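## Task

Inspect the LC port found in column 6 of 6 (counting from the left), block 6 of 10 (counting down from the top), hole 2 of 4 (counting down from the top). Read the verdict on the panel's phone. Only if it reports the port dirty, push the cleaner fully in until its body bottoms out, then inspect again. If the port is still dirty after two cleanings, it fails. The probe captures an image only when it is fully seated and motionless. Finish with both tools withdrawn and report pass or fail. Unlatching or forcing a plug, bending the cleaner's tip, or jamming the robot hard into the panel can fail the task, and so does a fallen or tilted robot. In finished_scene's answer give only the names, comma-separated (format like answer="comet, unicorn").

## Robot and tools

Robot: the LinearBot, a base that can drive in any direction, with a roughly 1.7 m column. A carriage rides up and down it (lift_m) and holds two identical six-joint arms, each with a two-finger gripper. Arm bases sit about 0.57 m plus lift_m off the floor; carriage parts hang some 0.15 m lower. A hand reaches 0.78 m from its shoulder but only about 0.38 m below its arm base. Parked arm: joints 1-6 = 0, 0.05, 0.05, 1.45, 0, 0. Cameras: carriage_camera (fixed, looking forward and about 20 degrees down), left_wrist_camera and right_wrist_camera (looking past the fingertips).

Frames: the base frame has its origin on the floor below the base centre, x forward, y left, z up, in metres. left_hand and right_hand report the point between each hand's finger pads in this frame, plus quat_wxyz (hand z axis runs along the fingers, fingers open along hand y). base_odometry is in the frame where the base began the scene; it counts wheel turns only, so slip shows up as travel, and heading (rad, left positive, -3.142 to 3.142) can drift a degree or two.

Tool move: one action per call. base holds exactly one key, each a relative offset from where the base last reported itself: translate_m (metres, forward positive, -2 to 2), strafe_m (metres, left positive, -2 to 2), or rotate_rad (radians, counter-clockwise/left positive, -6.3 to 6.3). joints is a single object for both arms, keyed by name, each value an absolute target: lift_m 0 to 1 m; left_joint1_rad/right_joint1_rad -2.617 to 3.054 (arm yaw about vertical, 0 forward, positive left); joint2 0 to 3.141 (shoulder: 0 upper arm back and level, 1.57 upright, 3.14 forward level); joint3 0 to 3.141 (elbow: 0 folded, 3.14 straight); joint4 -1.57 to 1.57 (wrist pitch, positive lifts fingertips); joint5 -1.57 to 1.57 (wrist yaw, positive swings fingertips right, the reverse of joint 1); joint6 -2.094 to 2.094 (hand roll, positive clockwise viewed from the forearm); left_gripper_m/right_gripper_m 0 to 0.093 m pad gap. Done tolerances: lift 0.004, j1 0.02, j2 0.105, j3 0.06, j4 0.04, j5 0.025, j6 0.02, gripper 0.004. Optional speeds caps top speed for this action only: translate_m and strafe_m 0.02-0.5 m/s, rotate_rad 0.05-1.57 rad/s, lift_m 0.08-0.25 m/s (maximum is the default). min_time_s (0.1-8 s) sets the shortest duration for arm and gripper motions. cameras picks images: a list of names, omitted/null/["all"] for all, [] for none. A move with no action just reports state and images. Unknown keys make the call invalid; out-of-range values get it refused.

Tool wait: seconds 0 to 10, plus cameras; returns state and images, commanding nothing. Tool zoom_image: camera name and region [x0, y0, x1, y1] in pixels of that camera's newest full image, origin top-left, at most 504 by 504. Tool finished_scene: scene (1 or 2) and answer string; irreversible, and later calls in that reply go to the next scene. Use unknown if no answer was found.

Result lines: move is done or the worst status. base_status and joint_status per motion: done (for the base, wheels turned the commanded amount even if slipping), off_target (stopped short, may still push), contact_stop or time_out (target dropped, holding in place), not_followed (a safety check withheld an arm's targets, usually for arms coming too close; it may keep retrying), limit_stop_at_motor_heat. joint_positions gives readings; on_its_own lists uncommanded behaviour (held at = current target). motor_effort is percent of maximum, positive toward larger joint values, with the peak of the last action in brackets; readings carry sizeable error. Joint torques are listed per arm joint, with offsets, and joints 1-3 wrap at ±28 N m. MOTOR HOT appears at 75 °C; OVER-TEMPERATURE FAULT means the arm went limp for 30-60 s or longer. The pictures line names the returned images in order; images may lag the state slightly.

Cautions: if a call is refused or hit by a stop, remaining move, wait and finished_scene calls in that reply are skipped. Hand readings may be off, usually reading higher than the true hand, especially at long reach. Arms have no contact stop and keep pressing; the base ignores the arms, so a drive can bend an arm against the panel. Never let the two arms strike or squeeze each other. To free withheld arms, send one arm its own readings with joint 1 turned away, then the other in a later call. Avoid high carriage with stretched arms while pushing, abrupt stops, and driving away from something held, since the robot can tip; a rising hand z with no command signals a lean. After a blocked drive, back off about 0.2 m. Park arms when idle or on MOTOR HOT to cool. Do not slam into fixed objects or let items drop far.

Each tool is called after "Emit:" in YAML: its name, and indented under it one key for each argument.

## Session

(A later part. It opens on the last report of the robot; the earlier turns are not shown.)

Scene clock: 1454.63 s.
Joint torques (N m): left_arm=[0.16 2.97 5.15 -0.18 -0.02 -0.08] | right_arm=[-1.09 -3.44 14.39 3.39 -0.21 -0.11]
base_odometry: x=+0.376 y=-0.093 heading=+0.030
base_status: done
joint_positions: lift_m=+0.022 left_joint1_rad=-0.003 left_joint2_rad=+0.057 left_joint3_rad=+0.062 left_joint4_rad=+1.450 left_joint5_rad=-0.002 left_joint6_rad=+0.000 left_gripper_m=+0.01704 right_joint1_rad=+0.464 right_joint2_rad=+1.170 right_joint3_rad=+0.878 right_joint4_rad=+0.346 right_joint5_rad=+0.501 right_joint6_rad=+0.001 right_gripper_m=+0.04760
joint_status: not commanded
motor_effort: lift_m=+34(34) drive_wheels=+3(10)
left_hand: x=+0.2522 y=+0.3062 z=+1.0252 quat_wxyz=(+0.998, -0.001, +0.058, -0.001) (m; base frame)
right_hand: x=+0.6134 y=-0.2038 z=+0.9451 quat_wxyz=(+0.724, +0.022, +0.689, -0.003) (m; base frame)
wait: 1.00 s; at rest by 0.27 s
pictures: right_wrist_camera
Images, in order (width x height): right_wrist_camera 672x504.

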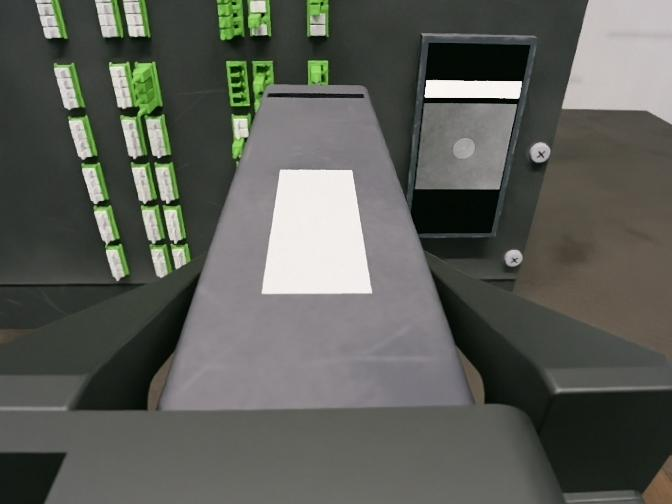

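Emit:
move:
  base: {"translate_m": -0.05}
  speeds: {"translate_m": 0.03}
  cameras: []

Emit:
move:
  base: {"translate_m": -0.25}
  speeds: {"translate_m": 0.15}
  cameras: ["right_wrist_camera"]

Emit:
move:
  joints: {"right_joint1_rad": 0, "right_joint2_rad": 0.05, "right_joint3_rad": 0.05, "right_joint4_rad": 1.45, "right_joint5_rad": 0, "right_joint6_rad": 0}
  min_time_s: 4
  cameras: ["carriage_camera", "right_wrist_camera"]

Scene clock: 1460.43 s.
Joint torques (N m): left_arm=[0.05 3.14 5.24 -0.16 -0.02 -0.08] | right_arm=[-1.07 -4.21 14.63 3.29 -0.13 -0.13]
move: done
base_odometry: x=+0.326 y=-0.094 heading=+0.030
base_status: done
joint_positions: lift_m=+0.022 left_joint1_rad=-0.003 left_joint2_rad=+0.057 left_joint3_rad=+0.062 left_joint4_rad=+1.450 left_joint5_rad=-0.002 left_joint6_rad=+0.000 left_gripper_m=+0.01704 right_joint1_rad=+0.464 right_joint2_rad=+1.177 right_joint3_rad=+0.878 right_joint4_rad=+0.355 right_joint5_rad=+0.497 right_joint6_rad=+0.001 right_gripper_m=+0.04760
joint_status: not commanded
motor_effort: lift_m=+34(34) drive_wheels=+0(11)
left_hand: x=+0.2522 y=+0.3062 z=+1.0252 quat_wxyz=(+0.998, -0.001, +0.058, -0.001) (m; base frame)
right_hand: x=+0.6150 y=-0.2024 z=+0.9442 quat_wxyz=(+0.724, +0.021, +0.689, -0.002) (m; base frame)
pictures: none
No camera images: "cameras" was empty.

Scene clock: 1463.00 s.
Joint torques (N m): left_arm=[0.16 2.92 5.14 -0.16 -0.02 -0.08] | right_arm=[-0.84 -4.45 14.35 3.26 -0.14 -0.13]
move: done
base_odometry: x=+0.076 y=-0.102 heading=+0.030
base_status: done
joint_positions: lift_m=+0.022 left_joint1_rad=-0.003 left_joint2_rad=+0.057 left_joint3_rad=+0.062 left_joint4_rad=+1.449 left_joint5_rad=-0.002 left_joint6_rad=+0.000 left_gripper_m=+0.01704 right_joint1_rad=+0.462 right_joint2_rad=+1.179 right_joint3_rad=+0.878 right_joint4_rad=+0.356 right_joint5_rad=+0.497 right_joint6_rad=+0.001 right_gripper_m=+0.04760
joint_status: not commanded
motor_effort: lift_m=+34(34) drive_wheels=-3(11)
left_hand: x=+0.2524 y=+0.3062 z=+1.0252 quat_wxyz=(+0.998, -0.001, +0.058, -0.001) (m; base frame)
right_hand: x=+0.6156 y=-0.2030 z=+0.9437 quat_wxyz=(+0.724, +0.022, +0.689, -0.003) (m; base frame)
pictures: right_wrist_camera
Images, in order (width x height): right_wrist_camera 672x504.

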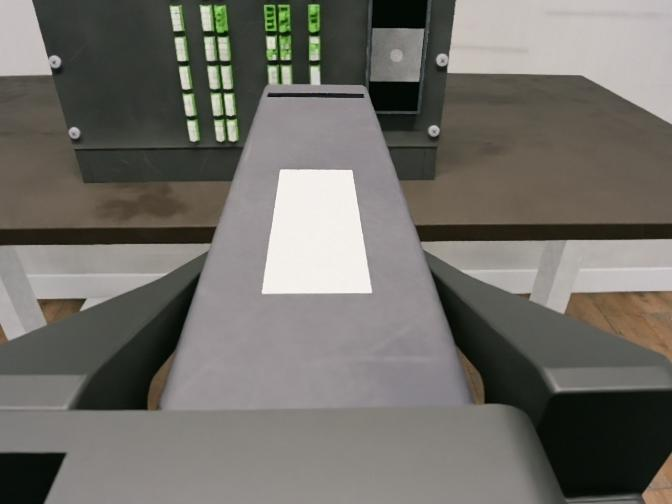

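Scene clock: 1467.30 s.
Joint torques (N m): left_arm=[0.16 2.96 5.18 -0.17 -0.02 -0.08] | right_arm=[-1.02 2.66 5.79 0.32 -0.18 -0.11]
move: done
base_odometry: x=+0.076 y=-0.102 heading=+0.030
base_status: not commanded
joint_positions: lift_m=+0.022 left_joint1_rad=-0.003 left_joint2_rad=+0.057 left_joint3_rad=+0.062 left_joint4_rad=+1.449 left_joint5_rad=-0.002 left_joint6_rad=+0.000 left_gripper_m=+0.01704 right_joint1_rad=+0.008 right_joint2_rad=+0.060 right_joint3_rad=+0.060 right_joint4_rad=+1.426 right_joint5_rad=+0.014 right_joint6_rad=+0.001 right_gripper_m=+0.04760
joint_status: all done
motor_effort: lift_m=+34(34) drive_wheels=-2(4)
left_hand: x=+0.2524 y=+0.3062 z=+1.0252 quat_wxyz=(+0.998, -0.001, +0.058, -0.001) (m; base frame)
right_hand: x=+0.2596 y=-0.3080 z=+1.0239 quat_wxyz=(+0.997, +0.007, +0.072, +0.004) (m; base frame)
pictures: carriage_camera, right_wrist_camera
Images, in order (width x height): carriage_camera 672x504, right_wrist_camera 672x504.

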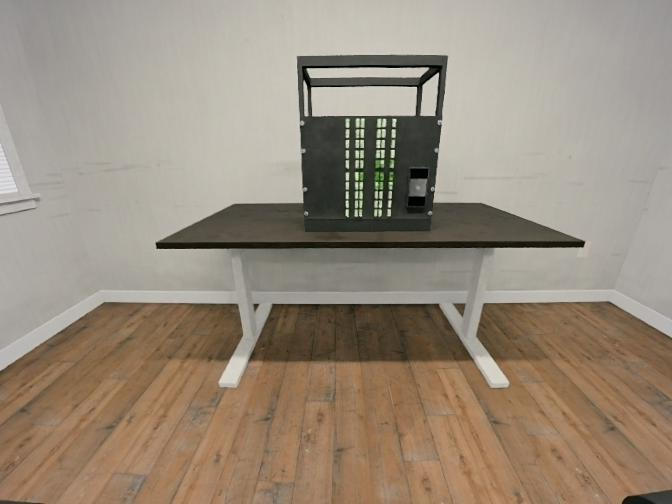

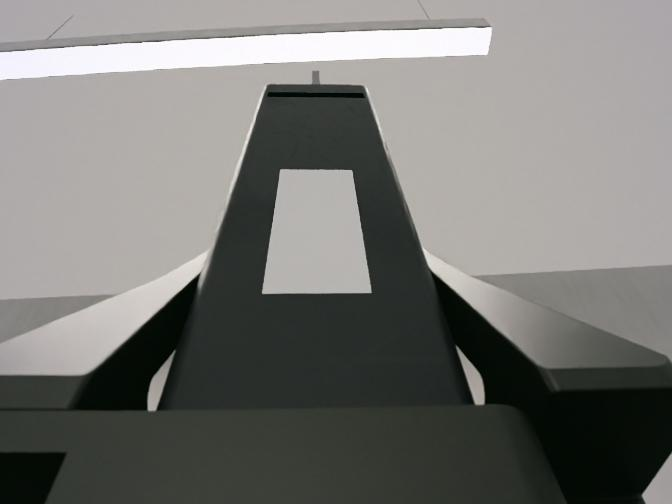

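Emit:
finished_scene:
  scene: 1
  answer: "pass"

The scene is finished: the task was done.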